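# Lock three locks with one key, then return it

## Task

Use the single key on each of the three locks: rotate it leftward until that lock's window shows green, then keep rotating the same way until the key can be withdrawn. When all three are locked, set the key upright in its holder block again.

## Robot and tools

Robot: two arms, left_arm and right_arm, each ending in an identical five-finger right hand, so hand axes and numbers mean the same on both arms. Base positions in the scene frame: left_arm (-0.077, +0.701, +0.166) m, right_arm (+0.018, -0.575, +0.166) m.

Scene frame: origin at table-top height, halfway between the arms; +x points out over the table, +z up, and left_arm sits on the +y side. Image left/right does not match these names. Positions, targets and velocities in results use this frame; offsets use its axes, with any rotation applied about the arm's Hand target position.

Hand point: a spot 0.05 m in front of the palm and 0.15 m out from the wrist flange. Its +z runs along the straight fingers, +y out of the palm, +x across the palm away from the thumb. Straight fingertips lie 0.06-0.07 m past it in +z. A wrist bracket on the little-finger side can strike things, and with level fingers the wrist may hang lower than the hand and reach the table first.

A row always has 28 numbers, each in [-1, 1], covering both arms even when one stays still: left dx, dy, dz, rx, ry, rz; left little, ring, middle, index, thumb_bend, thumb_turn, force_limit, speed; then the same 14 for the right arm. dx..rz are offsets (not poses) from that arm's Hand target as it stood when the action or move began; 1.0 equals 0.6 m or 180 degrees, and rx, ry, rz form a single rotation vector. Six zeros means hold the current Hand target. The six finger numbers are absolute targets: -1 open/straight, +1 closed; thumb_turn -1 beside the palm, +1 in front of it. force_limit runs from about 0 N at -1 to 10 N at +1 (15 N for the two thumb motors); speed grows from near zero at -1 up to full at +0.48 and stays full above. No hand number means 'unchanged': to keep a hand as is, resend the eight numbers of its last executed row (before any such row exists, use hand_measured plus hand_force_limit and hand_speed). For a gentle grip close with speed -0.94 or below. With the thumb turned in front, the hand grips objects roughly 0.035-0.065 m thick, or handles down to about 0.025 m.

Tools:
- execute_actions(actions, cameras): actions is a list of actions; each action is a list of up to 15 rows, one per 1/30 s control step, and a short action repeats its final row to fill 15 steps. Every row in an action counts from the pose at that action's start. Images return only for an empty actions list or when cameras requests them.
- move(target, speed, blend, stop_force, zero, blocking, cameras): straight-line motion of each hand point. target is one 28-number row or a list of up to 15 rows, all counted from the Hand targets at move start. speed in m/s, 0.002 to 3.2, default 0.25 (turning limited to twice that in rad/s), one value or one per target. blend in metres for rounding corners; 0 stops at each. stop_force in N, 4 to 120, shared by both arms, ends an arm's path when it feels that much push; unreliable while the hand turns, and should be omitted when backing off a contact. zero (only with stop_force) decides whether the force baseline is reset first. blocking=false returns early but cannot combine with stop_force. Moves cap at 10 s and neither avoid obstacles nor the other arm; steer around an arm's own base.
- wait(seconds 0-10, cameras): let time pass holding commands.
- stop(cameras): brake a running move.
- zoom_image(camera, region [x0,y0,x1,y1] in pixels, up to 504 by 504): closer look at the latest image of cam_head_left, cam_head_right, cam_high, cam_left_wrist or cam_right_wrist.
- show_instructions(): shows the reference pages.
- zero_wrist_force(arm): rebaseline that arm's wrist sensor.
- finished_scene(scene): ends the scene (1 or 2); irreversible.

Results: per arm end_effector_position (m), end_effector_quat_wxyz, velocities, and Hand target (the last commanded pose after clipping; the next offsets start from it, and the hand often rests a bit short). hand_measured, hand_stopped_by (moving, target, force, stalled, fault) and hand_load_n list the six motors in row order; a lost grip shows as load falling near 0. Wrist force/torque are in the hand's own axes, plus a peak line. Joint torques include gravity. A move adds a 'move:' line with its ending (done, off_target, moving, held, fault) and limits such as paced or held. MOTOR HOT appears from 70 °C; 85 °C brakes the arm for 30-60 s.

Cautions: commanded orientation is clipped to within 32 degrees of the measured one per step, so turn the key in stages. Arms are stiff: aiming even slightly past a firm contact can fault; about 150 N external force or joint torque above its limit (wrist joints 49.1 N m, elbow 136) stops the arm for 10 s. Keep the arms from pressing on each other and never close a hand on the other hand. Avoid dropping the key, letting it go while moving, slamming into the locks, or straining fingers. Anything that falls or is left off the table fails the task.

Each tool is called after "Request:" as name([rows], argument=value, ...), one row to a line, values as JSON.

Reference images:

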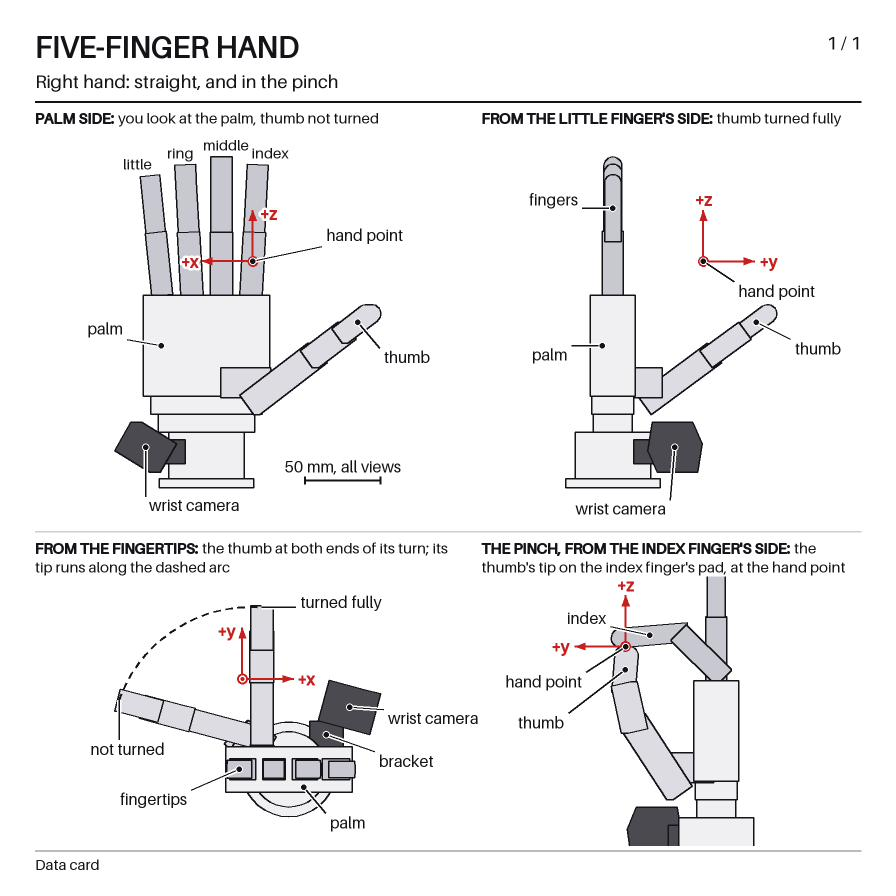

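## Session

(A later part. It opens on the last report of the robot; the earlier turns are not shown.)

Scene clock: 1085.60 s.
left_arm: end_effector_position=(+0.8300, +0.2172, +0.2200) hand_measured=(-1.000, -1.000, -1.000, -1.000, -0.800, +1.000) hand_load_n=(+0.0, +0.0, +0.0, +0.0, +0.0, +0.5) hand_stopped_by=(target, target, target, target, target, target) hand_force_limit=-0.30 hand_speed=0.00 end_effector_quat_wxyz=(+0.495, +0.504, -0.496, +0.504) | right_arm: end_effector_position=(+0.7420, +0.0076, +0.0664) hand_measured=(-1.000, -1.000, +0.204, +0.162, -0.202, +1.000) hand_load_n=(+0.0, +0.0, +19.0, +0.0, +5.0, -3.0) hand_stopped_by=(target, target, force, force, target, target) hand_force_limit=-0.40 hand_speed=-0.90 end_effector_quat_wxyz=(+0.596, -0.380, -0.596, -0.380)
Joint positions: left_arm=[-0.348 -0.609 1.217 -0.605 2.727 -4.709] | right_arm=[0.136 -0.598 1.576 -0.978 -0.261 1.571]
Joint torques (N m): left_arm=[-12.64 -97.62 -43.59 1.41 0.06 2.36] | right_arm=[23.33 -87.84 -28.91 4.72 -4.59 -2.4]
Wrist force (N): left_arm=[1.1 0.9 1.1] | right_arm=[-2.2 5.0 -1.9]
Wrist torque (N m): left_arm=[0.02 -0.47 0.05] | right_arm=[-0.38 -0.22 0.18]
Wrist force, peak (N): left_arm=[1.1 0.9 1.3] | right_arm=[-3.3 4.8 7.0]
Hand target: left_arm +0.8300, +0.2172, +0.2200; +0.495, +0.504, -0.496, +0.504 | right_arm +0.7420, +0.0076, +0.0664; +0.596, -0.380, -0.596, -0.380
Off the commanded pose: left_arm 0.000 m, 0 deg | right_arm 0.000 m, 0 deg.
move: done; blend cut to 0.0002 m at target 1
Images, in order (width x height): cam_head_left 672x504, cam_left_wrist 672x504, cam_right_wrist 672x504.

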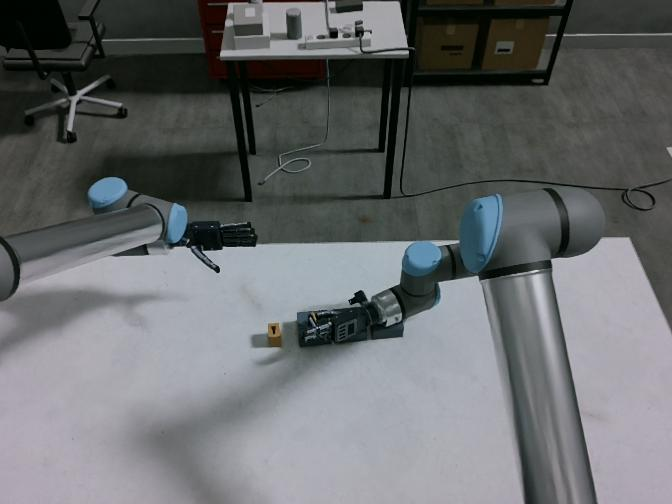

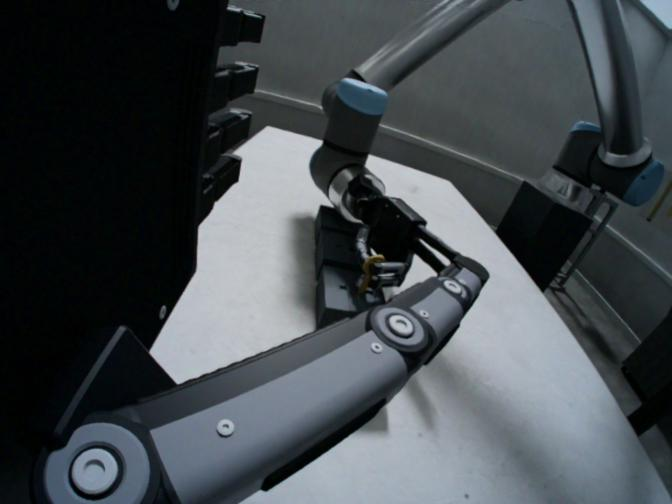

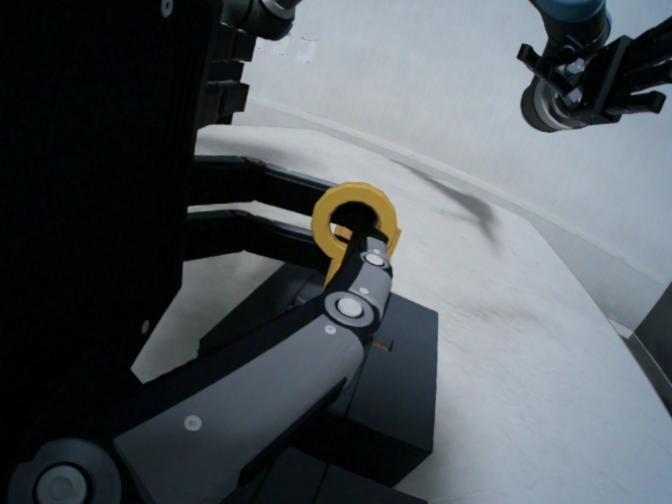

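Request:
move([
  [0,0,0,0,0,0,-1,-1,-1,-1,-0.8,1,-0.3,0,0.0005,0,0,0,0,0,-1,-1,0.207,0.73,-0.2,1,-0.4,-0.9],
  [0,0,0,0,0,0,-1,-1,-1,-1,-0.8,1,-0.3,0,0.0012,-0.0015,0,0,0,0.0833,-1,-1,0.207,0.73,-0.2,1,-0.4,-0.9],
  [0,0,0,0,0,0,-1,-1,-1,-1,-0.8,1,-0.3,0,0.0025,-0.003,0,0,0,0.1667,-1,-1,0.207,0.73,-0.2,1,-0.4,-0.9],
], speed=0.08, blend=0.001, stop_force=18, cameras=["cam_right_wrist","cam_head_left"])

Request:
zoom_image(camera="cam_right_wrist", region=[260, 180, 460, 380])

Scene clock: 1100.90 s.
left_arm: end_effector_position=(+0.8300, +0.2172, +0.2200) hand_measured=(-1.000, -1.000, -1.000, -1.000, -0.800, +1.000) hand_load_n=(+0.0, +0.0, +0.0, +0.0, +0.0, +0.0) hand_stopped_by=(target, target, target, target, target, target) hand_force_limit=-0.30 hand_speed=0.00 end_effector_quat_wxyz=(+0.495, +0.504, -0.496, +0.504) | right_arm: end_effector_position=(+0.7435, +0.0058, +0.0664) hand_measured=(-1.000, -1.000, +0.204, +0.162, -0.202, +1.000) hand_load_n=(+0.0, -0.5, +11.0, +0.0, +7.0, -3.0) hand_stopped_by=(target, target, force, force, target, target) hand_force_limit=-0.40 hand_speed=-0.90 end_effector_quat_wxyz=(+0.674, -0.213, -0.674, -0.213)
Joint positions: left_arm=[-0.348 -0.609 1.217 -0.605 2.727 -4.709] | right_arm=[0.178 -0.442 1.197 -0.754 -0.743 1.571]
Joint torques (N m): left_arm=[-13.12 -95.16 -44.21 0.98 0.19 2.42] | right_arm=[21.68 -98.73 -35.9 4.8 -3.07 -2.21]
Wrist force (N): left_arm=[0.9 1.0 1.2] | right_arm=[1.5 0.4 -2.3]
Wrist torque (N m): left_arm=[0.03 -0.45 0.05] | right_arm=[0.10 -0.08 0.02]
Wrist force, peak (N): left_arm=[1.0 0.9 1.5] | right_arm=[1.7 4.0 -6.3]
Hand target: left_arm +0.8300, +0.2172, +0.2200; +0.495, +0.504, -0.496, +0.504 | right_arm +0.7435, +0.0058, +0.0664; +0.674, -0.213, -0.674, -0.213
Off the commanded pose: left_arm 0.000 m, 0 deg | right_arm 0.000 m, 0 deg.
move: done; blend cut to 0.0002 m at target 1
Images, in order (width x height): cam_head_left 672x504, cam_right_wrist 672x504.

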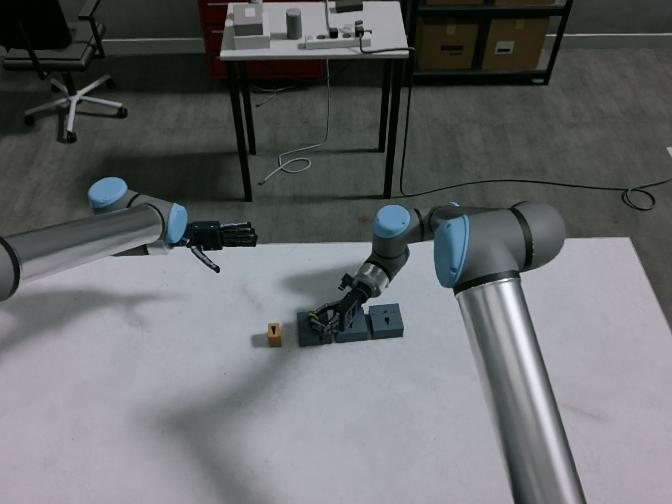

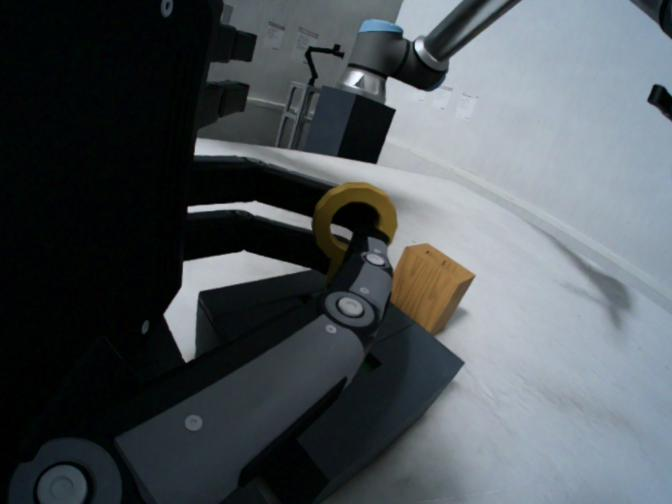

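Scaled by 2.520 from the camera's 672x504 image, which has a finer 960x720 frame.

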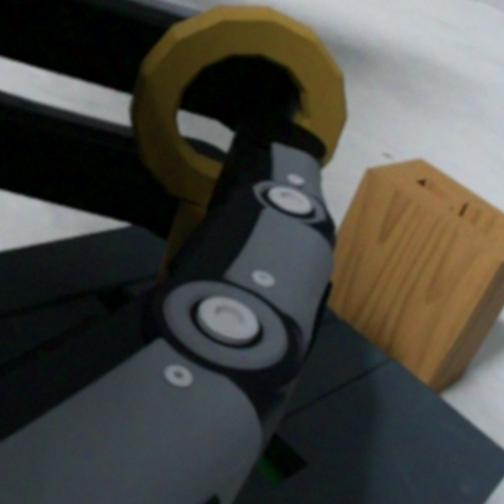

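Request:
move([
  [0,0,0,0,0,0,-1,-1,-1,-1,-0.8,1,-0.3,0,0.0003,-0.0002,0,0,0,0,-1,-1,0.207,0.73,-0.2,1,-0.4,-0.9],
  [0,0,0,0,0,0,-1,-1,-1,-1,-0.8,1,-0.3,0,0.0017,-0.0012,0,0,0,0.0833,-1,-1,0.207,0.73,-0.2,1,-0.4,-0.9],
  [0,0,0,0,0,0,-1,-1,-1,-1,-0.8,1,-0.3,0,0.0035,-0.0017,0,0,0,0.1667,-1,-1,0.207,0.73,-0.2,1,-0.4,-0.9],
  [0,0,0,0,0,0,-1,-1,-1,-1,-0.8,1,-0.3,0,0.0047,-0.0018,0,0,0,0.2222,-1,-1,0.207,0.73,-0.2,1,-0.4,-0.9],
], speed=0.09, blend=0.001, stop_force=18)

Scene clock: 1121.37 s.
left_arm: end_effector_position=(+0.8300, +0.2172, +0.2200) hand_measured=(-1.000, -1.000, -1.000, -1.000, -0.800, +1.000) hand_load_n=(+0.0, +0.0, +0.0, +0.0, +0.0, +0.5) hand_stopped_by=(target, target, target, target, target, target) hand_force_limit=-0.30 hand_speed=0.00 end_effector_quat_wxyz=(+0.495, +0.504, -0.496, +0.504) | right_arm: end_effector_position=(+0.7463, +0.0047, +0.0664) hand_measured=(-1.000, -1.000, +0.204, +0.162, -0.202, +1.000) hand_load_n=(-0.5, +0.0, +13.5, +0.0, +6.5, -3.5) hand_stopped_by=(target, target, force, force, target, target) hand_force_limit=-0.40 hand_speed=-0.90 end_effector_quat_wxyz=(+0.706, +0.031, -0.706, +0.031)
Joint positions: left_arm=[-0.348 -0.609 1.217 -0.605 2.727 -4.709] | right_arm=[0.305 -0.173 0.596 -0.423 -1.314 1.571]
Joint torques (N m): left_arm=[-11.93 -97.19 -43.11 1.07 0.33 2.09] | right_arm=[22.7 -112.18 -43.01 5.3 -3.08 -2.69]
Wrist force (N): left_arm=[0.9 0.9 1.3] | right_arm=[1.9 -0.3 -3.4]
Wrist torque (N m): left_arm=[0.01 -0.46 0.04] | right_arm=[0.11 -0.14 0.10]
Wrist force, peak (N): left_arm=[1.2 0.9 1.3] | right_arm=[2.1 0.1 -3.8]
Hand target: left_arm +0.8300, +0.2172, +0.2200; +0.495, +0.504, -0.496, +0.504 | right_arm +0.7463, +0.0047, +0.0664; +0.706, +0.031, -0.706, +0.031
Off the commanded pose: left_arm 0.000 m, 0 deg | right_arm 0.000 m, 0 deg.
move: done; blend cut to 0.0001 m at target 1

Request:
move([
  [0,0,0,0,0,0,-1,-1,-1,-1,-0.8,1,-0.3,0,0,0,0,0,0,0,-1,-1,-0.5,-0.5,-0.6,1,-0.5,-0.5],
  [0,0,0,0,0,0,-1,-1,-1,-1,-0.8,1,-0.3,0,0.0073,-0.083,0,0,0,0,-1,-1,-0.5,-0.5,-0.6,1,-0.5,-0.5],
  [0,0,0,0,0,0,-1,-1,-1,-1,-0.8,1,-0.3,0,-0.0438,-0.1262,0.2227,0,0,-0.3056,-1,-1,-0.5,-0.5,-0.6,1,-0.5,-0.5],
  [0,0,0,0,0,0,-1,-1,-1,-1,-0.8,1,-0.3,0,-0.0438,-0.1262,0.2227,0,0,-0.5278,-1,-1,-0.5,-0.5,-0.6,1,-0.5,-0.5],
  [0,0,0,0,0,0,-1,-1,-1,-1,-0.8,1,-0.3,0,-0.0417,0.0835,0.156,0,0,-0.9611,-1,-1,-0.5,-0.5,-0.6,1,-0.5,-0.5],
], speed=[0.06,0.06,0.28,0.28,0.28], blend=[0,0,0.02,0.02,0], cameras=["cam_left_wrist","cam_right_wrist","cam_head_left"])

Request:
zoom_image(camera="cam_head_left", region=[255, 280, 420, 363])

Request:
zoom_image(camera="cam_left_wrist", region=[335, 220, 415, 300])

Scene clock: 1153.73 s.
left_arm: end_effector_position=(+0.8300, +0.2172, +0.2200) hand_measured=(-1.000, -1.000, -1.000, -1.000, -0.800, +1.000) hand_load_n=(+0.0, +0.0, +0.0, +0.0, +0.0, +0.0) hand_stopped_by=(target, target, target, target, target, target) hand_force_limit=-0.30 hand_speed=0.00 end_effector_quat_wxyz=(+0.495, +0.504, -0.496, +0.504) | right_arm: end_effector_position=(+0.7213, +0.0548, +0.1600) hand_measured=(-1.000, -1.000, -0.500, -0.500, -0.600, +1.000) hand_load_n=(+0.0, +0.0, +0.0, +0.0, +0.0, +0.0) hand_stopped_by=(target, target, target, target, target, target) hand_force_limit=-0.50 hand_speed=-0.50 end_effector_quat_wxyz=(-0.074, +0.703, +0.074, +0.703)
Joint positions: left_arm=[-0.348 -0.609 1.217 -0.605 2.727 -4.709] | right_arm=[0.706 -0.799 1.779 -0.981 2.107 1.571]
Joint torques (N m): left_arm=[-11.99 -97.44 -42.82 0.8 0.3 1.9] | right_arm=[19.05 -77.31 -32.29 2.04 3.12 2.71]
Wrist force (N): left_arm=[1.0 1.1 1.0] | right_arm=[-0.4 -0.1 0.0]
Wrist torque (N m): left_arm=[0.05 -0.44 0.05] | right_arm=[0.15 0.13 -0.04]
Wrist force, peak (N): left_arm=[1.0 1.1 1.5] | right_arm=[2.1 -0.2 -3.8]
Hand target: left_arm +0.8300, +0.2172, +0.2200; +0.495, +0.504, -0.496, +0.504 | right_arm +0.7213, +0.0548, +0.1600; -0.074, +0.703, +0.074, +0.703
Off the commanded pose: left_arm 0.000 m, 0 deg | right_arm 0.000 m, 0 deg.
move: done
Images, in order (width x height): cam_head_left 672x504, cam_left_wrist 672x504, cam_right_wrist 672x504.

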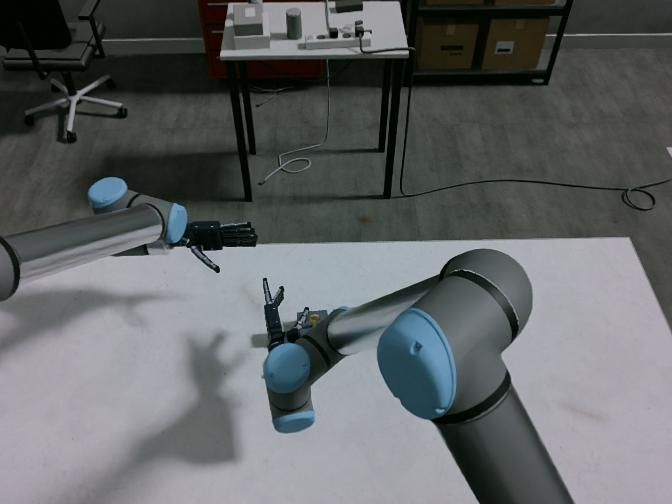

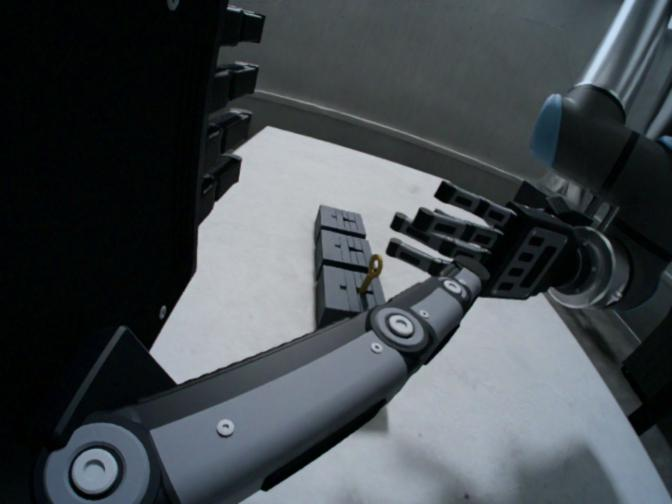

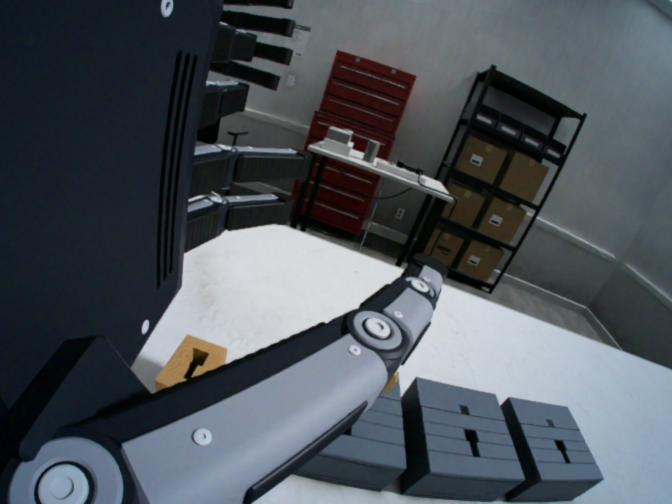

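Scaled by 3.055 from the camera's 672x504 image, which has a finer 960x720 frame.

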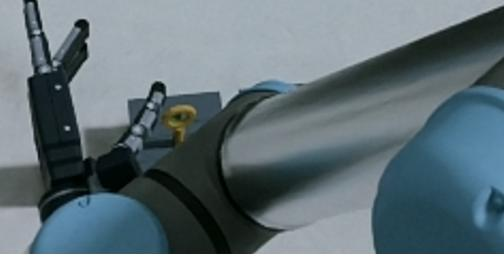

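Scaled by 6.300 from the camera's 672x504 image, which has a finer 960x720 frame.

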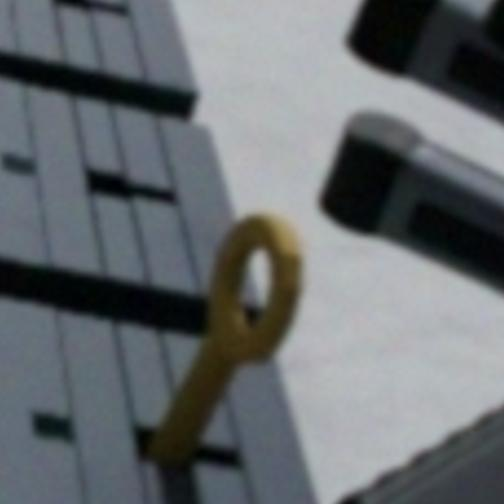

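Request:
move(target=[0,0,0,0,0,0,-1,-1,-1,-1,-0.8,1,-0.3,0,0,0,-0.156,0,0,0,-1,-1,-0.5,-0.5,-0.2,1,-0.5,-0.5], speed=0.12, stop_force=6, cameras=["cam_right_wrist"])

Request:
zoom_image(camera="cam_right_wrist", region=[360, 160, 560, 310])

Scene clock: 1167.80 s.
left_arm: end_effector_position=(+0.8300, +0.2172, +0.2200) hand_measured=(-1.000, -1.000, -1.000, -1.000, -0.800, +1.000) hand_load_n=(+0.0, +0.0, +0.0, +0.0, +0.0, +0.5) hand_stopped_by=(target, target, target, target, target, target) hand_force_limit=-0.30 hand_speed=0.00 end_effector_quat_wxyz=(+0.495, +0.504, -0.496, +0.504) | right_arm: end_effector_position=(+0.7213, +0.0548, +0.0664) hand_measured=(-1.000, -1.000, -0.500, -0.500, -0.200, +1.000) hand_load_n=(+0.0, +0.0, -0.5, +0.0, +0.0, +0.0) hand_stopped_by=(target, target, target, target, target, target) hand_force_limit=-0.50 hand_speed=-0.50 end_effector_quat_wxyz=(-0.074, +0.703, +0.074, +0.703)
Joint positions: left_arm=[-0.348 -0.609 1.217 -0.605 2.727 -4.709] | right_arm=[0.706 -0.665 1.757 -1.092 2.107 1.571]
Joint torques (N m): left_arm=[-11.45 -97.54 -42.83 0.97 0.21 2.07] | right_arm=[16.41 -81.44 -29.64 -5.29 2.77 -2.19]
Wrist force (N): left_arm=[0.8 0.8 1.1] | right_arm=[-0.5 -0.1 0.2]
Wrist torque (N m): left_arm=[0.00 -0.43 0.03] | right_arm=[0.14 0.13 -0.09]
Wrist force, peak (N): left_arm=[1.3 0.9 1.3] | right_arm=[-1.4 -0.2 -0.2]
Hand target: left_arm +0.8300, +0.2172, +0.2200; +0.495, +0.504, -0.496, +0.504 | right_arm +0.7213, +0.0548, +0.0664; -0.074, +0.703, +0.074, +0.703
Off the commanded pose: left_arm 0.000 m, 0 deg | right_arm 0.000 m, 0 deg.
move: done
Images, in order (width x height): cam_right_wrist 672x504.

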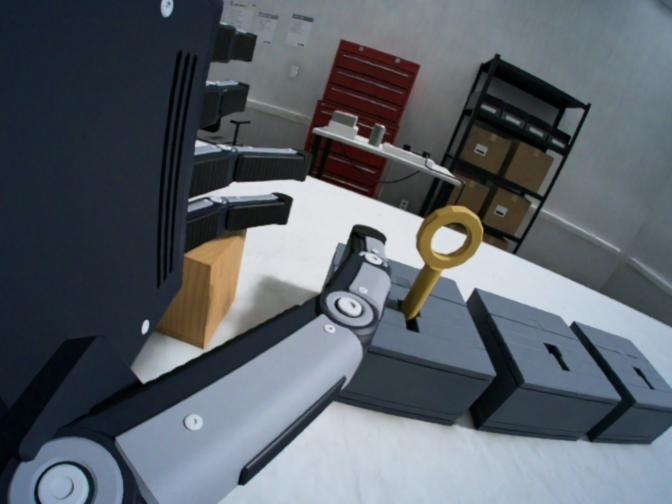

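Scaled by 2.520 from the camera's 672x504 image, which has a finer 960x720 frame.

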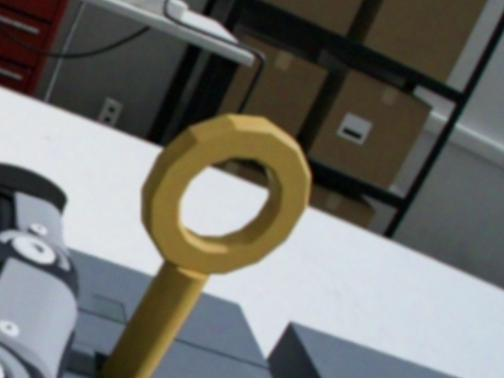

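Request:
move(target=[0,0,0,0,0,0,-1,-1,-1,-1,-0.8,1,-0.3,0,0.0241,-0.0733,0,0,0,0,-1,-1,-0.5,-0.5,-0.2,1,-0.5,-0.5], speed=0.05, stop_force=4)

Request:
move(target=[0,0,0,0,0,0,-1,-1,-1,-1,-0.8,1,-0.3,0,0.0183,0.0039,0,0,0,0,-1,-1,-0.5,-0.5,-0.2,1,-0.5,-0.5], speed=0.02, stop_force=4)

Request:
move(target=[0,0,0,0,0,0,-1,-1,-1,-1,-0.8,1,-0.3,0,0,0,0,0,0,0,-1,-1,0.7,0.7,-0.2,1,-0.5,-0.88])

Request:
wait(seconds=1, cameras=["cam_right_wrist"])

Scene clock: 1190.07 s.
left_arm: end_effector_position=(+0.8300, +0.2172, +0.2200) hand_measured=(-1.000, -1.000, -1.000, -1.000, -0.800, +1.000) hand_load_n=(+0.0, +0.0, +0.0, +0.0, +0.0, +0.0) hand_stopped_by=(target, target, target, target, target, target) hand_force_limit=-0.30 hand_speed=0.00 end_effector_quat_wxyz=(+0.495, +0.504, -0.496, +0.504) | right_arm: end_effector_position=(+0.7358, +0.0108, +0.0664) hand_measured=(-1.000, -1.000, -0.500, -0.500, -0.200, +1.000) hand_load_n=(+0.0, +0.0, -0.5, +0.5, +0.0, +0.5) hand_stopped_by=(target, target, target, target, target, target) hand_force_limit=-0.50 hand_speed=-0.50 end_effector_quat_wxyz=(-0.074, +0.703, +0.074, +0.703)
Joint positions: left_arm=[-0.348 -0.609 1.217 -0.605 2.727 -4.709] | right_arm=[0.648 -0.686 1.817 -1.131 2.048 1.571]
Joint torques (N m): left_arm=[-12.1 -98.58 -42.86 0.32 0.37 1.67] | right_arm=[-12.99 -97.69 -9.36 -5.24 -3.01 0.37]
Wrist force (N): left_arm=[1.1 1.1 1.1] | right_arm=[-0.2 -0.1 -0.2]
Wrist torque (N m): left_arm=[0.05 -0.47 0.05] | right_arm=[0.16 0.06 -0.07]
Wrist force, peak (N): left_arm=[1.1 1.0 1.2] | right_arm=[-0.3 -0.9 -0.2]
Hand target: left_arm +0.8300, +0.2172, +0.2200; +0.495, +0.504, -0.496, +0.504 | right_arm +0.7358, +0.0108, +0.0664; -0.074, +0.703, +0.074, +0.703
Off the commanded pose: left_arm 0.000 m, 0 deg | right_arm 0.000 m, 0 deg.
move: done

Scene clock: 1191.50 s.
left_arm: end_effector_position=(+0.8300, +0.2172, +0.2200) hand_measured=(-1.000, -1.000, -1.000, -1.000, -0.800, +1.000) hand_load_n=(+0.0, +0.0, +0.0, +0.0, +0.0, +0.0) hand_stopped_by=(target, target, target, target, target, target) hand_force_limit=-0.30 hand_speed=0.00 end_effector_quat_wxyz=(+0.495, +0.504, -0.496, +0.504) | right_arm: end_effector_position=(+0.7467, +0.0132, +0.0664) hand_measured=(-1.000, -1.000, -0.500, -0.500, -0.200, +1.000) hand_load_n=(+0.0, +0.0, +0.0, +0.0, +0.0, +0.0) hand_stopped_by=(target, target, target, target, target, target) hand_force_limit=-0.50 hand_speed=-0.50 end_effector_quat_wxyz=(-0.074, +0.703, +0.074, +0.703)
Joint positions: left_arm=[-0.348 -0.609 1.217 -0.605 2.727 -4.709] | right_arm=[0.641 -0.679 1.798 -1.119 2.041 1.571]
Joint torques (N m): left_arm=[-9.9 -97.47 -42.71 0.52 -0.04 2.02] | right_arm=[-14.56 -81.4 -28.91 1.49 -2.76 0.27]
Wrist force (N): left_arm=[1.0 1.0 1.1] | right_arm=[-0.6 0.1 0.2]
Wrist torque (N m): left_arm=[0.03 -0.46 0.04] | right_arm=[0.17 0.11 -0.08]
Wrist force, peak (N): left_arm=[1.2 0.9 1.1] | right_arm=[-1.0 0.0 -0.1]
Hand target: left_arm +0.8300, +0.2172, +0.2200; +0.495, +0.504, -0.496, +0.504 | right_arm +0.7467, +0.0132, +0.0664; -0.074, +0.703, +0.074, +0.703
Off the commanded pose: left_arm 0.000 m, 0 deg | right_arm 0.000 m, 0 deg.
move: done

Scene clock: 1193.87 s.
left_arm: end_effector_position=(+0.8300, +0.2172, +0.2200) hand_measured=(-1.000, -1.000, -1.000, -1.000, -0.800, +1.000) hand_load_n=(+0.0, +0.0, -0.5, +0.0, +0.0, +0.0) hand_stopped_by=(target, target, target, target, target, target) hand_force_limit=-0.30 hand_speed=0.00 end_effector_quat_wxyz=(+0.495, +0.504, -0.496, +0.504) | right_arm: end_effector_position=(+0.7467, +0.0132, +0.0664) hand_measured=(-1.000, -1.000, +0.200, +0.156, -0.200, +1.000) hand_load_n=(+0.0, +0.0, +4.5, +3.0, +2.0, +0.0) hand_stopped_by=(target, target, force, force, target, target) hand_force_limit=-0.50 hand_speed=-0.88 end_effector_quat_wxyz=(-0.074, +0.703, +0.074, +0.703)
Joint positions: left_arm=[-0.348 -0.609 1.217 -0.605 2.727 -4.709] | right_arm=[0.641 -0.679 1.798 -1.119 2.041 1.571]
Joint torques (N m): left_arm=[-12.02 -96.99 -42.43 0.71 0.21 1.76] | right_arm=[-13.03 -78.86 -27.8 1.35 -1.86 0.23]
Wrist force (N): left_arm=[0.8 0.9 0.9] | right_arm=[-0.3 0.1 0.2]
Wrist torque (N m): left_arm=[0.02 -0.42 0.03] | right_arm=[0.19 0.09 -0.06]
Wrist force, peak (N): left_arm=[1.2 0.9 1.3] | right_arm=[-0.4 -0.6 1.0]
Hand target: left_arm +0.8300, +0.2172, +0.2200; +0.495, +0.504, -0.496, +0.504 | right_arm +0.7467, +0.0132, +0.0664; -0.074, +0.703, +0.074, +0.703
Off the commanded pose: left_arm 0.000 m, 0 deg | right_arm 0.000 m, 0 deg.
move: done

Scene clock: 1194.87 s.
left_arm: end_effector_position=(+0.8300, +0.2172, +0.2200) hand_measured=(-1.000, -1.000, -1.000, -1.000, -0.800, +1.000) hand_load_n=(+0.0, +0.0, +0.0, +0.0, +0.0, +0.5) hand_stopped_by=(target, target, target, target, target, target) hand_force_limit=-0.30 hand_speed=0.00 end_effector_quat_wxyz=(+0.495, +0.504, -0.496, +0.504) | right_arm: end_effector_position=(+0.7467, +0.0132, +0.0664) hand_measured=(-1.000, -1.000, +0.200, +0.156, -0.200, +1.000) hand_load_n=(+0.0, +0.0, +4.5, +3.5, +2.0, +0.0) hand_stopped_by=(target, target, force, force, target, target) hand_force_limit=-0.50 hand_speed=-0.88 end_effector_quat_wxyz=(-0.074, +0.703, +0.074, +0.703)
Joint positions: left_arm=[-0.348 -0.609 1.217 -0.605 2.727 -4.709] | right_arm=[0.641 -0.679 1.798 -1.119 2.041 1.571]
Joint torques (N m): left_arm=[-12.33 -97.65 -42.71 0.46 0.45 1.83] | right_arm=[-13.18 -79.83 -25.51 1.79 -1.21 -0.05]
Wrist force (N): left_arm=[0.8 0.7 0.9] | right_arm=[-0.6 -0.2 0.1]
Wrist torque (N m): left_arm=[0.00 -0.43 0.03] | right_arm=[0.15 0.13 -0.08]
Wrist force, peak (N): left_arm=[1.3 1.1 0.9] | right_arm=[-0.8 0.0 0.1]
Hand target: left_arm +0.8300, +0.2172, +0.2200; +0.495, +0.504, -0.496, +0.504 | right_arm +0.7467, +0.0132, +0.0664; -0.074, +0.703, +0.074, +0.703
Off the commanded pose: left_arm 0.000 m, 0 deg | right_arm 0.000 m, 0 deg.
wait: 1.00 s; at rest by 0.17 s
Images, in order (width x height): cam_right_wrist 672x504.

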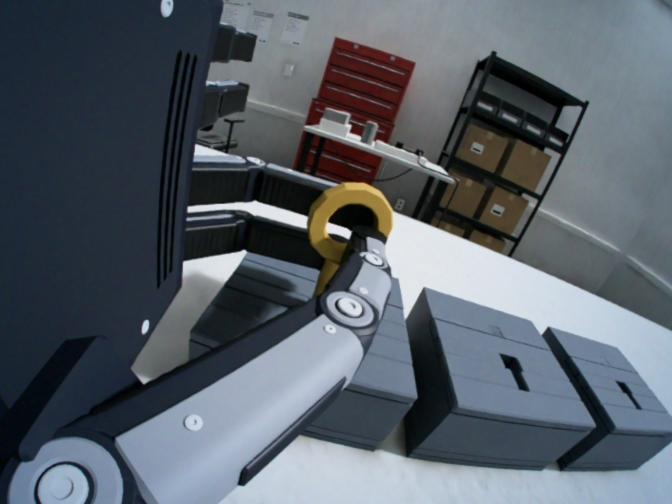

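Request:
move([
  [0,0,0,0,0,0,-1,-1,-1,-1,-0.8,1,-0.3,0,-0.0016,0,0,0,0,0.0722,-1,-1,0.7,0.7,-0.2,1,-0.5,-0.88],
  [0,0,0,0,0,0,-1,-1,-1,-1,-0.8,1,-0.3,0,-0.0034,-0.0006,0,0,0,0.1556,-1,-1,0.7,0.7,-0.2,1,-0.5,-0.88],
  [0,0,0,0,0,0,-1,-1,-1,-1,-0.8,1,-0.3,0,-0.005,-0.0016,0,0,0,0.2389,-1,-1,0.7,0.7,-0.2,1,-0.5,-0.88],
], speed=0.08, blend=0.001, stop_force=16)

Scene clock: 1215.33 s.
left_arm: end_effector_position=(+0.8300, +0.2172, +0.2200) hand_measured=(-1.000, -1.000, -1.000, -1.000, -0.800, +1.000) hand_load_n=(+0.0, +0.0, +0.0, +0.0, +0.0, +0.5) hand_stopped_by=(target, target, target, target, target, target) hand_force_limit=-0.30 hand_speed=0.00 end_effector_quat_wxyz=(+0.495, +0.504, -0.496, +0.504) | right_arm: end_effector_position=(+0.7437, +0.0122, +0.0664) hand_measured=(-1.000, -1.000, +0.200, +0.156, -0.200, +1.000) hand_load_n=(+0.0, +0.0, +4.0, +2.5, +3.5, -0.5) hand_stopped_by=(target, target, force, force, target, target) hand_force_limit=-0.50 hand_speed=-0.88 end_effector_quat_wxyz=(-0.326, +0.627, +0.326, +0.627)
Joint positions: left_arm=[-0.348 -0.609 1.217 -0.605 2.727 -4.709] | right_arm=[0.351 -0.737 1.98 -1.243 1.001 1.571]
Joint torques (N m): left_arm=[-11.9 -96.98 -42.05 0.28 0.22 1.69] | right_arm=[-13.04 -70.43 -24.79 2.22 -3.18 1.53]
Wrist force (N): left_arm=[0.7 0.9 1.1] | right_arm=[0.1 0.4 -0.5]
Wrist torque (N m): left_arm=[0.01 -0.41 0.03] | right_arm=[0.14 0.03 -0.08]
Wrist force, peak (N): left_arm=[1.1 1.2 1.1] | right_arm=[2.8 0.3 0.4]
Hand target: left_arm +0.8300, +0.2172, +0.2200; +0.495, +0.504, -0.496, +0.504 | right_arm +0.7437, +0.0122, +0.0664; -0.326, +0.627, +0.326, +0.627
Off the commanded pose: left_arm 0.000 m, 0 deg | right_arm 0.000 m, 0 deg.
move: done

Request:
move([
  [0,0,0,0,0,0,-1,-1,-1,-1,-0.8,1,-0.3,0,-0.0013,-0.0013,0,0,0,0.0833,-1,-1,0.7,0.7,-0.2,1,-0.5,-0.88],
  [0,0,0,0,0,0,-1,-1,-1,-1,-0.8,1,-0.3,0,-0.0022,-0.0030,0,0,0,0.1667,-1,-1,0.7,0.7,-0.2,1,-0.5,-0.88],
], speed=0.08, blend=0.001, stop_force=16, cameras=["cam_right_wrist","cam_left_wrist"])

Request:
zoom_image(camera="cam_right_wrist", region=[290, 160, 430, 300])

Request:
zoom_image(camera="cam_left_wrist", region=[335, 230, 405, 300])

Scene clock: 1236.43 s.
left_arm: end_effector_position=(+0.8300, +0.2172, +0.2200) hand_measured=(-1.000, -1.000, -1.000, -1.000, -0.800, +1.000) hand_load_n=(+0.0, +0.0, +0.0, +0.0, +0.0, +0.0) hand_stopped_by=(target, target, target, target, target, target) hand_force_limit=-0.30 hand_speed=0.00 end_effector_quat_wxyz=(+0.495, +0.504, -0.496, +0.504) | right_arm: end_effector_position=(+0.7424, +0.0104, +0.0664) hand_measured=(-1.000, -1.000, +0.200, +0.156, -0.200, +1.000) hand_load_n=(+0.0, +0.0, +6.0, +1.0, +4.0, -1.0) hand_stopped_by=(target, target, force, force, target, target) hand_force_limit=-0.50 hand_speed=-0.88 end_effector_quat_wxyz=(-0.478, +0.521, +0.478, +0.521)
Joint positions: left_arm=[-0.348 -0.609 1.217 -0.605 2.727 -4.709] | right_arm=[0.185 -0.699 1.858 -1.159 0.311 1.571]
Joint torques (N m): left_arm=[-11.44 -98.82 -42.29 0.12 0.33 1.67] | right_arm=[-13.61 -74.97 -26.13 3.17 -3.08 -2.35]
Wrist force (N): left_arm=[1.0 0.8 1.0] | right_arm=[0.6 0.5 -0.9]
Wrist torque (N m): left_arm=[0.01 -0.46 0.04] | right_arm=[0.14 -0.04 -0.05]
Wrist force, peak (N): left_arm=[1.2 0.8 1.5] | right_arm=[1.1 0.4 -1.5]
Hand target: left_arm +0.8300, +0.2172, +0.2200; +0.495, +0.504, -0.496, +0.504 | right_arm +0.7424, +0.0104, +0.0664; -0.478, +0.521, +0.478, +0.521
Off the commanded pose: left_arm 0.000 m, 0 deg | right_arm 0.000 m, 0 deg.
move: done
Images, in order (width x height): cam_left_wrist 672x504, cam_right_wrist 672x504.

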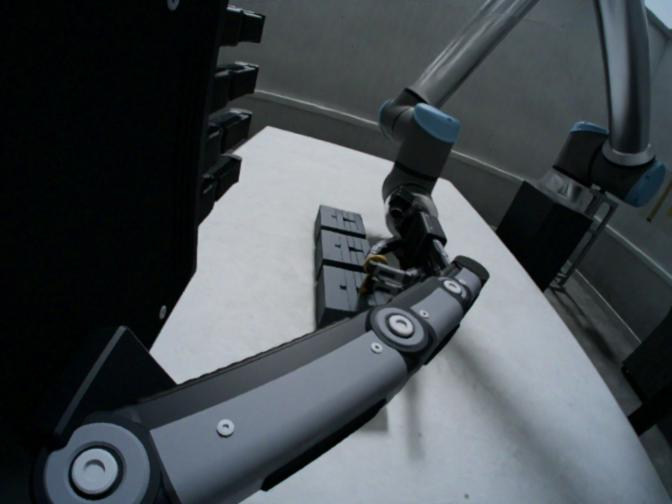

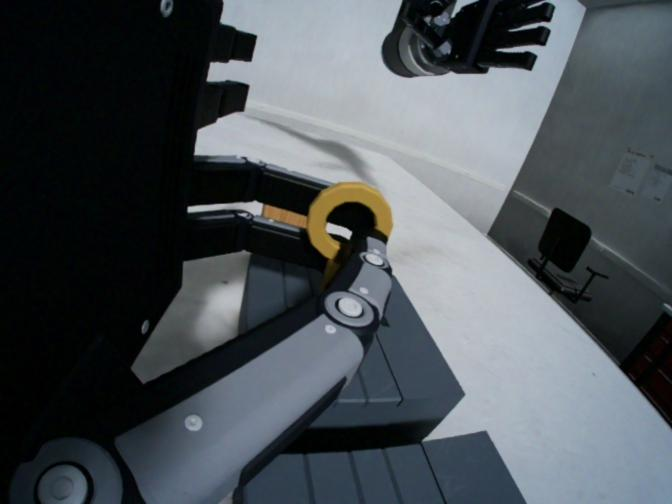

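Scaled by 3.600 from the camera's 672x504 image, which has a finer 960x720 frame.

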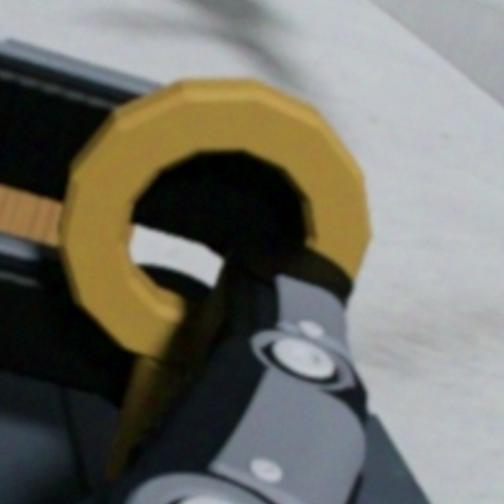

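Scaled by 7.200 from the camera's 672x504 image, which has a finer 960x720 frame.

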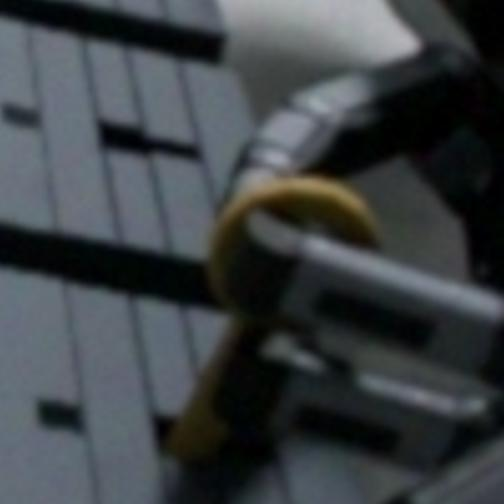

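Request:
move(target=[0,0,0,0,0,0,-1,-1,-1,-1,-0.8,1,-0.3,0,-0.0002,-0.0006,0,0,0,0.0278,-1,-1,0.7,0.7,-0.2,1,-0.5,-0.88], speed=0.06, stop_force=16)

Request:
move(target=[0,0,0,0,0,0,-1,-1,-1,-1,-0.8,1,-0.3,0,0,0,0.0833,0,0,0,-1,-1,0.7,0.7,-0.2,1,-0.5,-0.88], speed=0.015, stop_force=6, cameras=["cam_right_wrist","cam_left_wrist"])

Scene clock: 1261.50 s.
left_arm: end_effector_position=(+0.8300, +0.2172, +0.2200) hand_measured=(-1.000, -1.000, -1.000, -1.000, -0.800, +1.000) hand_load_n=(+0.0, +0.0, +0.0, +0.0, +0.0, +0.0) hand_stopped_by=(target, target, target, target, target, target) hand_force_limit=-0.30 hand_speed=0.00 end_effector_quat_wxyz=(+0.495, +0.504, -0.496, +0.504) | right_arm: end_effector_position=(+0.7423, +0.0101, +0.0664) hand_measured=(-1.000, -1.000, +0.200, +0.156, -0.200, +1.000) hand_load_n=(+0.0, +0.0, +6.5, +0.5, +4.0, -1.0) hand_stopped_by=(target, target, force, force, target, target) hand_force_limit=-0.50 hand_speed=-0.88 end_effector_quat_wxyz=(+0.500, -0.500, -0.500, -0.500)
Joint positions: left_arm=[-0.348 -0.609 1.217 -0.605 2.727 -4.709] | right_arm=[0.169 -0.687 1.82 -1.134 0.208 1.571]
Joint torques (N m): left_arm=[-10.58 -97.71 -42.21 0.19 0.27 1.65] | right_arm=[-11.85 -75.45 -26.5 3.29 -2.9 -2.3]
Wrist force (N): left_arm=[0.9 0.8 1.0] | right_arm=[0.8 0.1 -1.5]
Wrist torque (N m): left_arm=[0.00 -0.45 0.04] | right_arm=[0.14 -0.03 0.05]
Wrist force, peak (N): left_arm=[1.2 0.9 1.2] | right_arm=[0.9 0.0 -1.8]
Hand target: left_arm +0.8300, +0.2172, +0.2200; +0.495, +0.504, -0.496, +0.504 | right_arm +0.7423, +0.0101, +0.0664; +0.500, -0.500, -0.500, -0.500
Off the commanded pose: left_arm 0.000 m, 0 deg | right_arm 0.000 m, 0 deg.
move: done

Scene clock: 1265.70 s.
left_arm: end_effector_position=(+0.8300, +0.2172, +0.2200) hand_measured=(-1.000, -1.000, -1.000, -1.000, -0.800, +1.000) hand_load_n=(+0.0, +0.0, -0.5, +0.0, +0.0, +0.0) hand_stopped_by=(target, target, target, target, target, target) hand_force_limit=-0.30 hand_speed=0.00 end_effector_quat_wxyz=(+0.495, +0.504, -0.496, +0.504) | right_arm: end_effector_position=(+0.7423, +0.0101, +0.1164) hand_measured=(-1.000, -1.000, +0.200, +0.156, -0.202, +1.000) hand_load_n=(+0.0, +0.0, +3.5, +3.5, +4.0, +0.5) hand_stopped_by=(target, target, force, force, target, target) hand_force_limit=-0.50 hand_speed=-0.88 end_effector_quat_wxyz=(+0.500, -0.500, -0.500, -0.500)
Joint positions: left_arm=[-0.348 -0.609 1.217 -0.605 2.727 -4.709] | right_arm=[0.169 -0.762 1.836 -1.074 0.208 1.571]
Joint torques (N m): left_arm=[-11.99 -96.55 -40.83 -0.08 0.36 1.68] | right_arm=[-9.98 -96.02 -12.6 3.12 -0.5 -2.17]
Wrist force (N): left_arm=[0.8 0.8 1.1] | right_arm=[-0.5 -0.1 0.3]
Wrist torque (N m): left_arm=[0.01 -0.43 0.03] | right_arm=[0.13 0.01 0.11]
Wrist force, peak (N): left_arm=[1.3 0.8 1.1] | right_arm=[-1.6 0.2 -1.5]
Hand target: left_arm +0.8300, +0.2172, +0.2200; +0.495, +0.504, -0.496, +0.504 | right_arm +0.7423, +0.0101, +0.1164; +0.500, -0.500, -0.500, -0.500
Off the commanded pose: left_arm 0.000 m, 0 deg | right_arm 0.000 m, 0 deg.
move: done
Images, in order (width x height): cam_left_wrist 672x504, cam_right_wrist 672x504.

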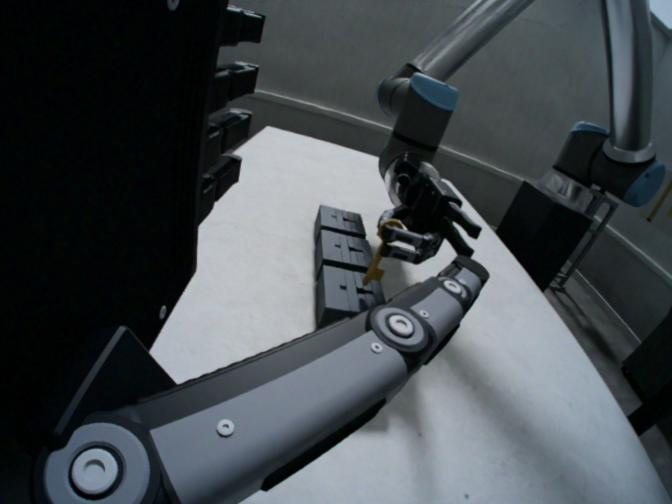

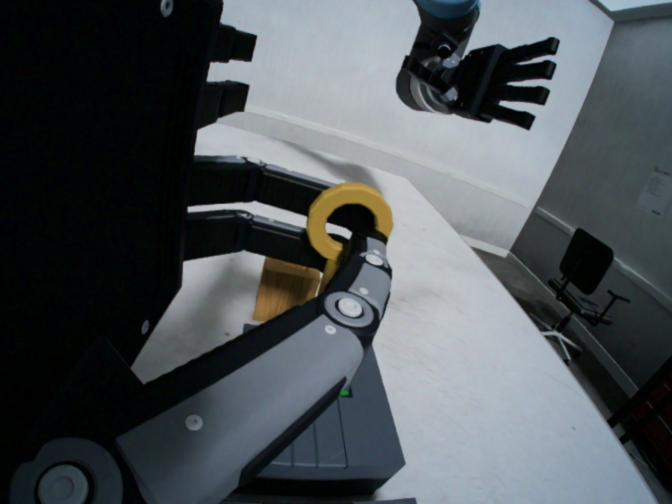

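Request:
move([
  [0.0083,-0.08,0,0,0,0,-1,-1,-1,-1,-0.8,1,-0.3,0,0.0088,-0.0824,0.0143,0,0,0,-1,-1,0.7,0.7,-0.2,1,-0.5,-0.88],
  [0.0167,-0.165,0,0,0,0,-1,-1,-1,-1,-0.8,1,-0.3,0,0.0175,-0.1648,-0.012,0,0,0,-1,-1,0.7,0.7,-0.2,1,-0.5,-0.88],
], speed=0.08, blend=[0.02,0], cameras=["cam_left_wrist","cam_right_wrist","cam_head_left"])

Request:
zoom_image(camera="cam_left_wrist", region=[335, 240, 395, 300])

Request:
zoom_image(camera="cam_head_left", region=[255, 280, 420, 363])

Scene clock: 1301.53 s.
left_arm: end_effector_position=(+0.8400, +0.1182, +0.2200) hand_measured=(-1.000, -1.000, -1.000, -1.000, -0.800, +1.000) hand_load_n=(+0.0, +0.0, +0.0, +0.0, +0.0, +0.0) hand_stopped_by=(target, target, target, target, target, target) hand_force_limit=-0.30 hand_speed=0.00 end_effector_quat_wxyz=(+0.495, +0.504, -0.496, +0.504) | right_arm: end_effector_position=(+0.7528, -0.0888, +0.1092) hand_measured=(-1.000, -1.000, +0.200, +0.156, -0.202, +1.000) hand_load_n=(+0.0, +0.0, +3.5, +3.0, +4.0, +1.0) hand_stopped_by=(target, target, force, force, target, target) hand_force_limit=-0.50 hand_speed=-0.88 end_effector_quat_wxyz=(+0.500, -0.500, -0.500, -0.500)
Joint positions: left_arm=[-0.435 -0.555 1.105 -0.547 2.641 -4.709] | right_arm=[0.028 -0.773 1.891 -1.116 0.066 1.568]
Joint torques (N m): left_arm=[-13.31 -99.98 -47.94 3.32 -2.17 3.31] | right_arm=[-13.75 -84.92 -8.52 -3.66 -2.93 2.92]
Wrist force (N): left_arm=[1.0 1.2 1.0] | right_arm=[-0.6 -0.1 0.1]
Wrist torque (N m): left_arm=[0.05 -0.52 0.25] | right_arm=[0.14 0.03 -0.18]
Wrist force, peak (N): left_arm=[1.1 1.4 1.6] | right_arm=[-1.3 -0.4 0.2]
Hand target: left_arm +0.8400, +0.1182, +0.2200; +0.495, +0.504, -0.496, +0.504 | right_arm +0.7528, -0.0888, +0.1092; +0.500, -0.500, -0.500, -0.500
Off the commanded pose: left_arm 0.000 m, 0 deg | right_arm 0.000 m, 0 deg.
move: done
Images, in order (width x height): cam_head_left 672x504, cam_left_wrist 672x504, cam_right_wrist 672x504.

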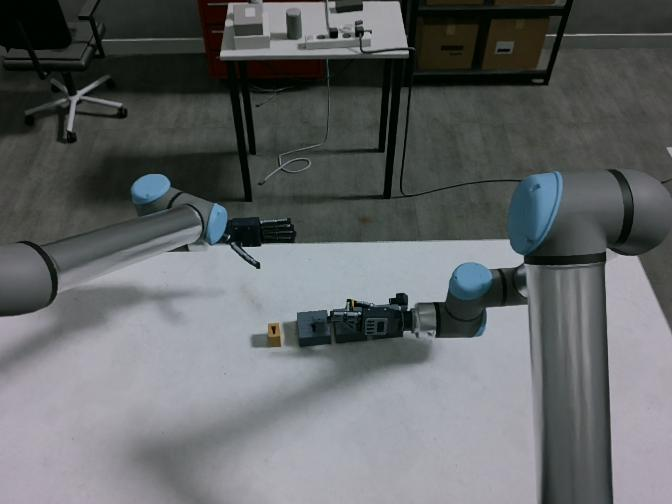

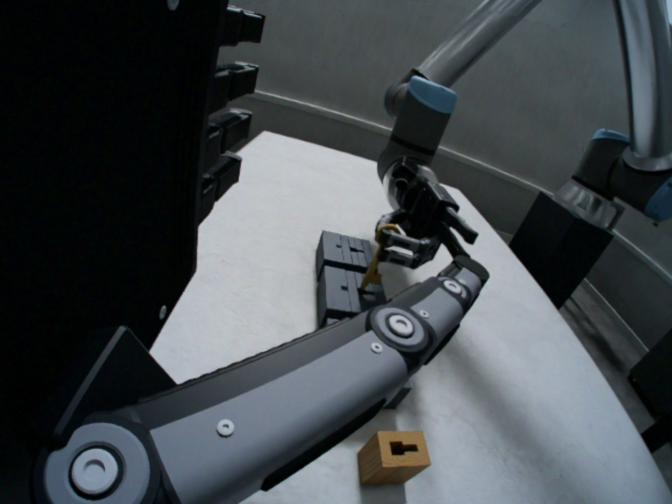

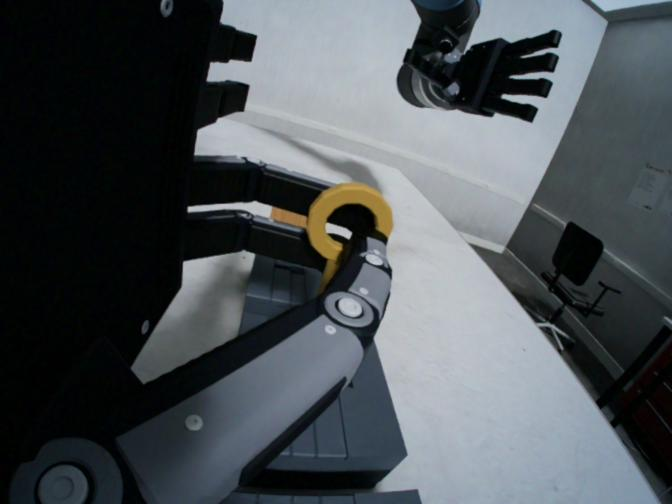

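Scaled by 8.400 from the camera's 672x504 image, which has a finer 960x720 frame.

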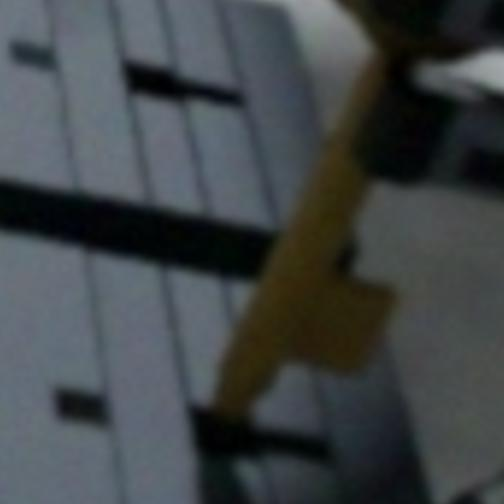

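Scaled by 3.055 from the camera's 672x504 image, which has a finer 960x720 frame.

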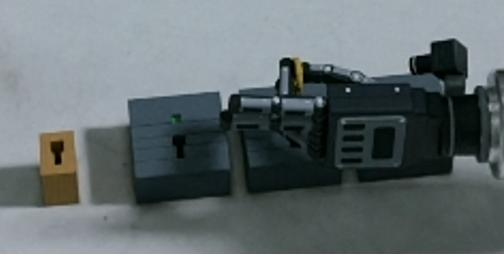

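Request:
move(target=[0,0,0,0,0,0,-1,-1,-1,-1,-0.8,1,-0.3,0,-0.001,0,-0.0333,0,0,0,-1,-1,0.7,0.7,-0.2,1,-0.5,-0.88], speed=0.015, stop_force=4, cameras=["cam_left_wrist"])

Request:
zoom_image(camera="cam_left_wrist", region=[335, 240, 395, 300])

Scene clock: 1315.63 s.
left_arm: end_effector_position=(+0.8400, +0.1182, +0.2200) hand_measured=(-1.000, -1.000, -1.000, -1.000, -0.800, +1.000) hand_load_n=(+0.0, +0.0, +0.0, +0.0, +0.0, +0.5) hand_stopped_by=(target, target, target, target, target, target) hand_force_limit=-0.30 hand_speed=0.00 end_effector_quat_wxyz=(+0.495, +0.504, -0.496, +0.504) | right_arm: end_effector_position=(+0.7522, -0.0888, +0.0892) hand_measured=(-1.000, -1.000, +0.200, +0.156, -0.202, +1.000) hand_load_n=(+0.0, +0.0, +4.0, +3.0, +4.0, +0.5) hand_stopped_by=(target, target, force, force, target, target) hand_force_limit=-0.50 hand_speed=-0.88 end_effector_quat_wxyz=(+0.500, -0.500, -0.500, -0.500)
Joint positions: left_arm=[-0.435 -0.555 1.105 -0.547 2.641 -4.709] | right_arm=[0.028 -0.742 1.888 -1.145 0.066 1.571]
Joint torques (N m): left_arm=[-12.19 -101.25 -47.9 3.23 -1.82 3.6] | right_arm=[16.86 -85.33 -7.69 -3.39 1.99 2.82]
Wrist force (N): left_arm=[1.2 1.3 1.0] | right_arm=[-1.0 0.1 0.2]
Wrist torque (N m): left_arm=[0.05 -0.55 0.25] | right_arm=[0.15 0.05 -0.19]
Wrist force, peak (N): left_arm=[1.3 1.7 1.0] | right_arm=[-1.0 -0.3 0.2]
Hand target: left_arm +0.8400, +0.1182, +0.2200; +0.495, +0.504, -0.496, +0.504 | right_arm +0.7522, -0.0888, +0.0892; +0.500, -0.500, -0.500, -0.500
Off the commanded pose: left_arm 0.000 m, 0 deg | right_arm 0.000 m, 0 deg.
move: done
Images, in order (width x height): cam_left_wrist 672x504.

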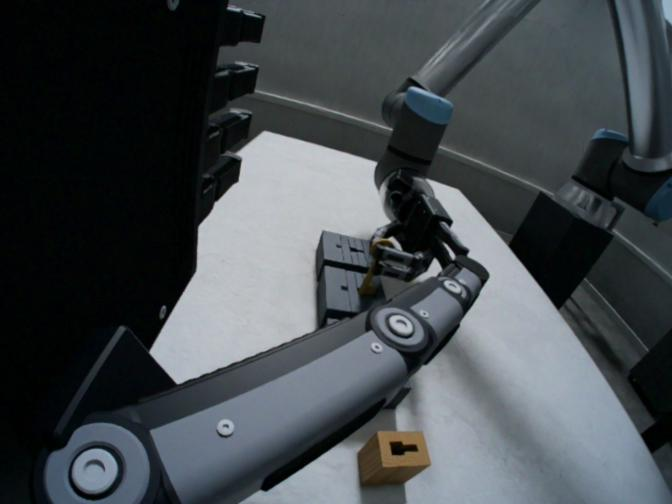

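Scaled by 8.400 from the camera's 672x504 image, which has a finer 960x720 frame.

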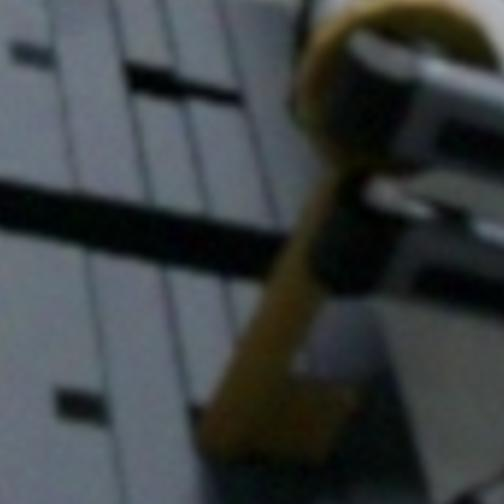

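Request:
move(target=[0,0,0,0,0,0,-1,-1,-1,-1,-0.8,1,-0.3,0,0,0,-0.0385,0,0,0,-1,-1,0.7,0.7,-0.2,1,-0.5,-0.88], speed=0.02, stop_force=5)

Scene clock: 1323.50 s.
left_arm: end_effector_position=(+0.8400, +0.1182, +0.2200) hand_measured=(-1.000, -1.000, -1.000, -1.000, -0.800, +1.000) hand_load_n=(+0.0, +0.0, +0.0, +0.5, +0.0, +0.5) hand_stopped_by=(target, target, target, target, target, target) hand_force_limit=-0.30 hand_speed=0.00 end_effector_quat_wxyz=(+0.495, +0.504, -0.496, +0.504) | right_arm: end_effector_position=(+0.7522, -0.0888, +0.0661) hand_measured=(-1.000, -1.000, +0.200, +0.156, -0.202, +1.000) hand_load_n=(+0.0, +0.0, +5.0, +2.0, +3.0, -1.5) hand_stopped_by=(target, target, force, force, target, target) hand_force_limit=-0.50 hand_speed=-0.88 end_effector_quat_wxyz=(+0.500, -0.500, -0.500, -0.500)
Joint positions: left_arm=[-0.435 -0.555 1.105 -0.547 2.641 -4.709] | right_arm=[0.028 -0.706 1.879 -1.174 0.066 1.571]
Joint torques (N m): left_arm=[-10.58 -99.84 -47.6 3.08 -1.39 3.38] | right_arm=[15.86 -79 -5.04 -3.35 1.45 2.82]
Wrist force (N): left_arm=[1.0 1.7 1.1] | right_arm=[4.1 -0.1 -0.3]
Wrist torque (N m): left_arm=[0.11 -0.52 0.25] | right_arm=[0.10 -0.05 -0.21]
Wrist force, peak (N): left_arm=[1.3 1.6 1.1] | right_arm=[4.3 -0.1 -0.5]
Hand target: left_arm +0.8400, +0.1182, +0.2200; +0.495, +0.504, -0.496, +0.504 | right_arm +0.7522, -0.0888, +0.0661; +0.500, -0.500, -0.500, -0.500
Off the commanded pose: left_arm 0.000 m, 0 deg | right_arm 0.000 m, 0 deg.
move: done


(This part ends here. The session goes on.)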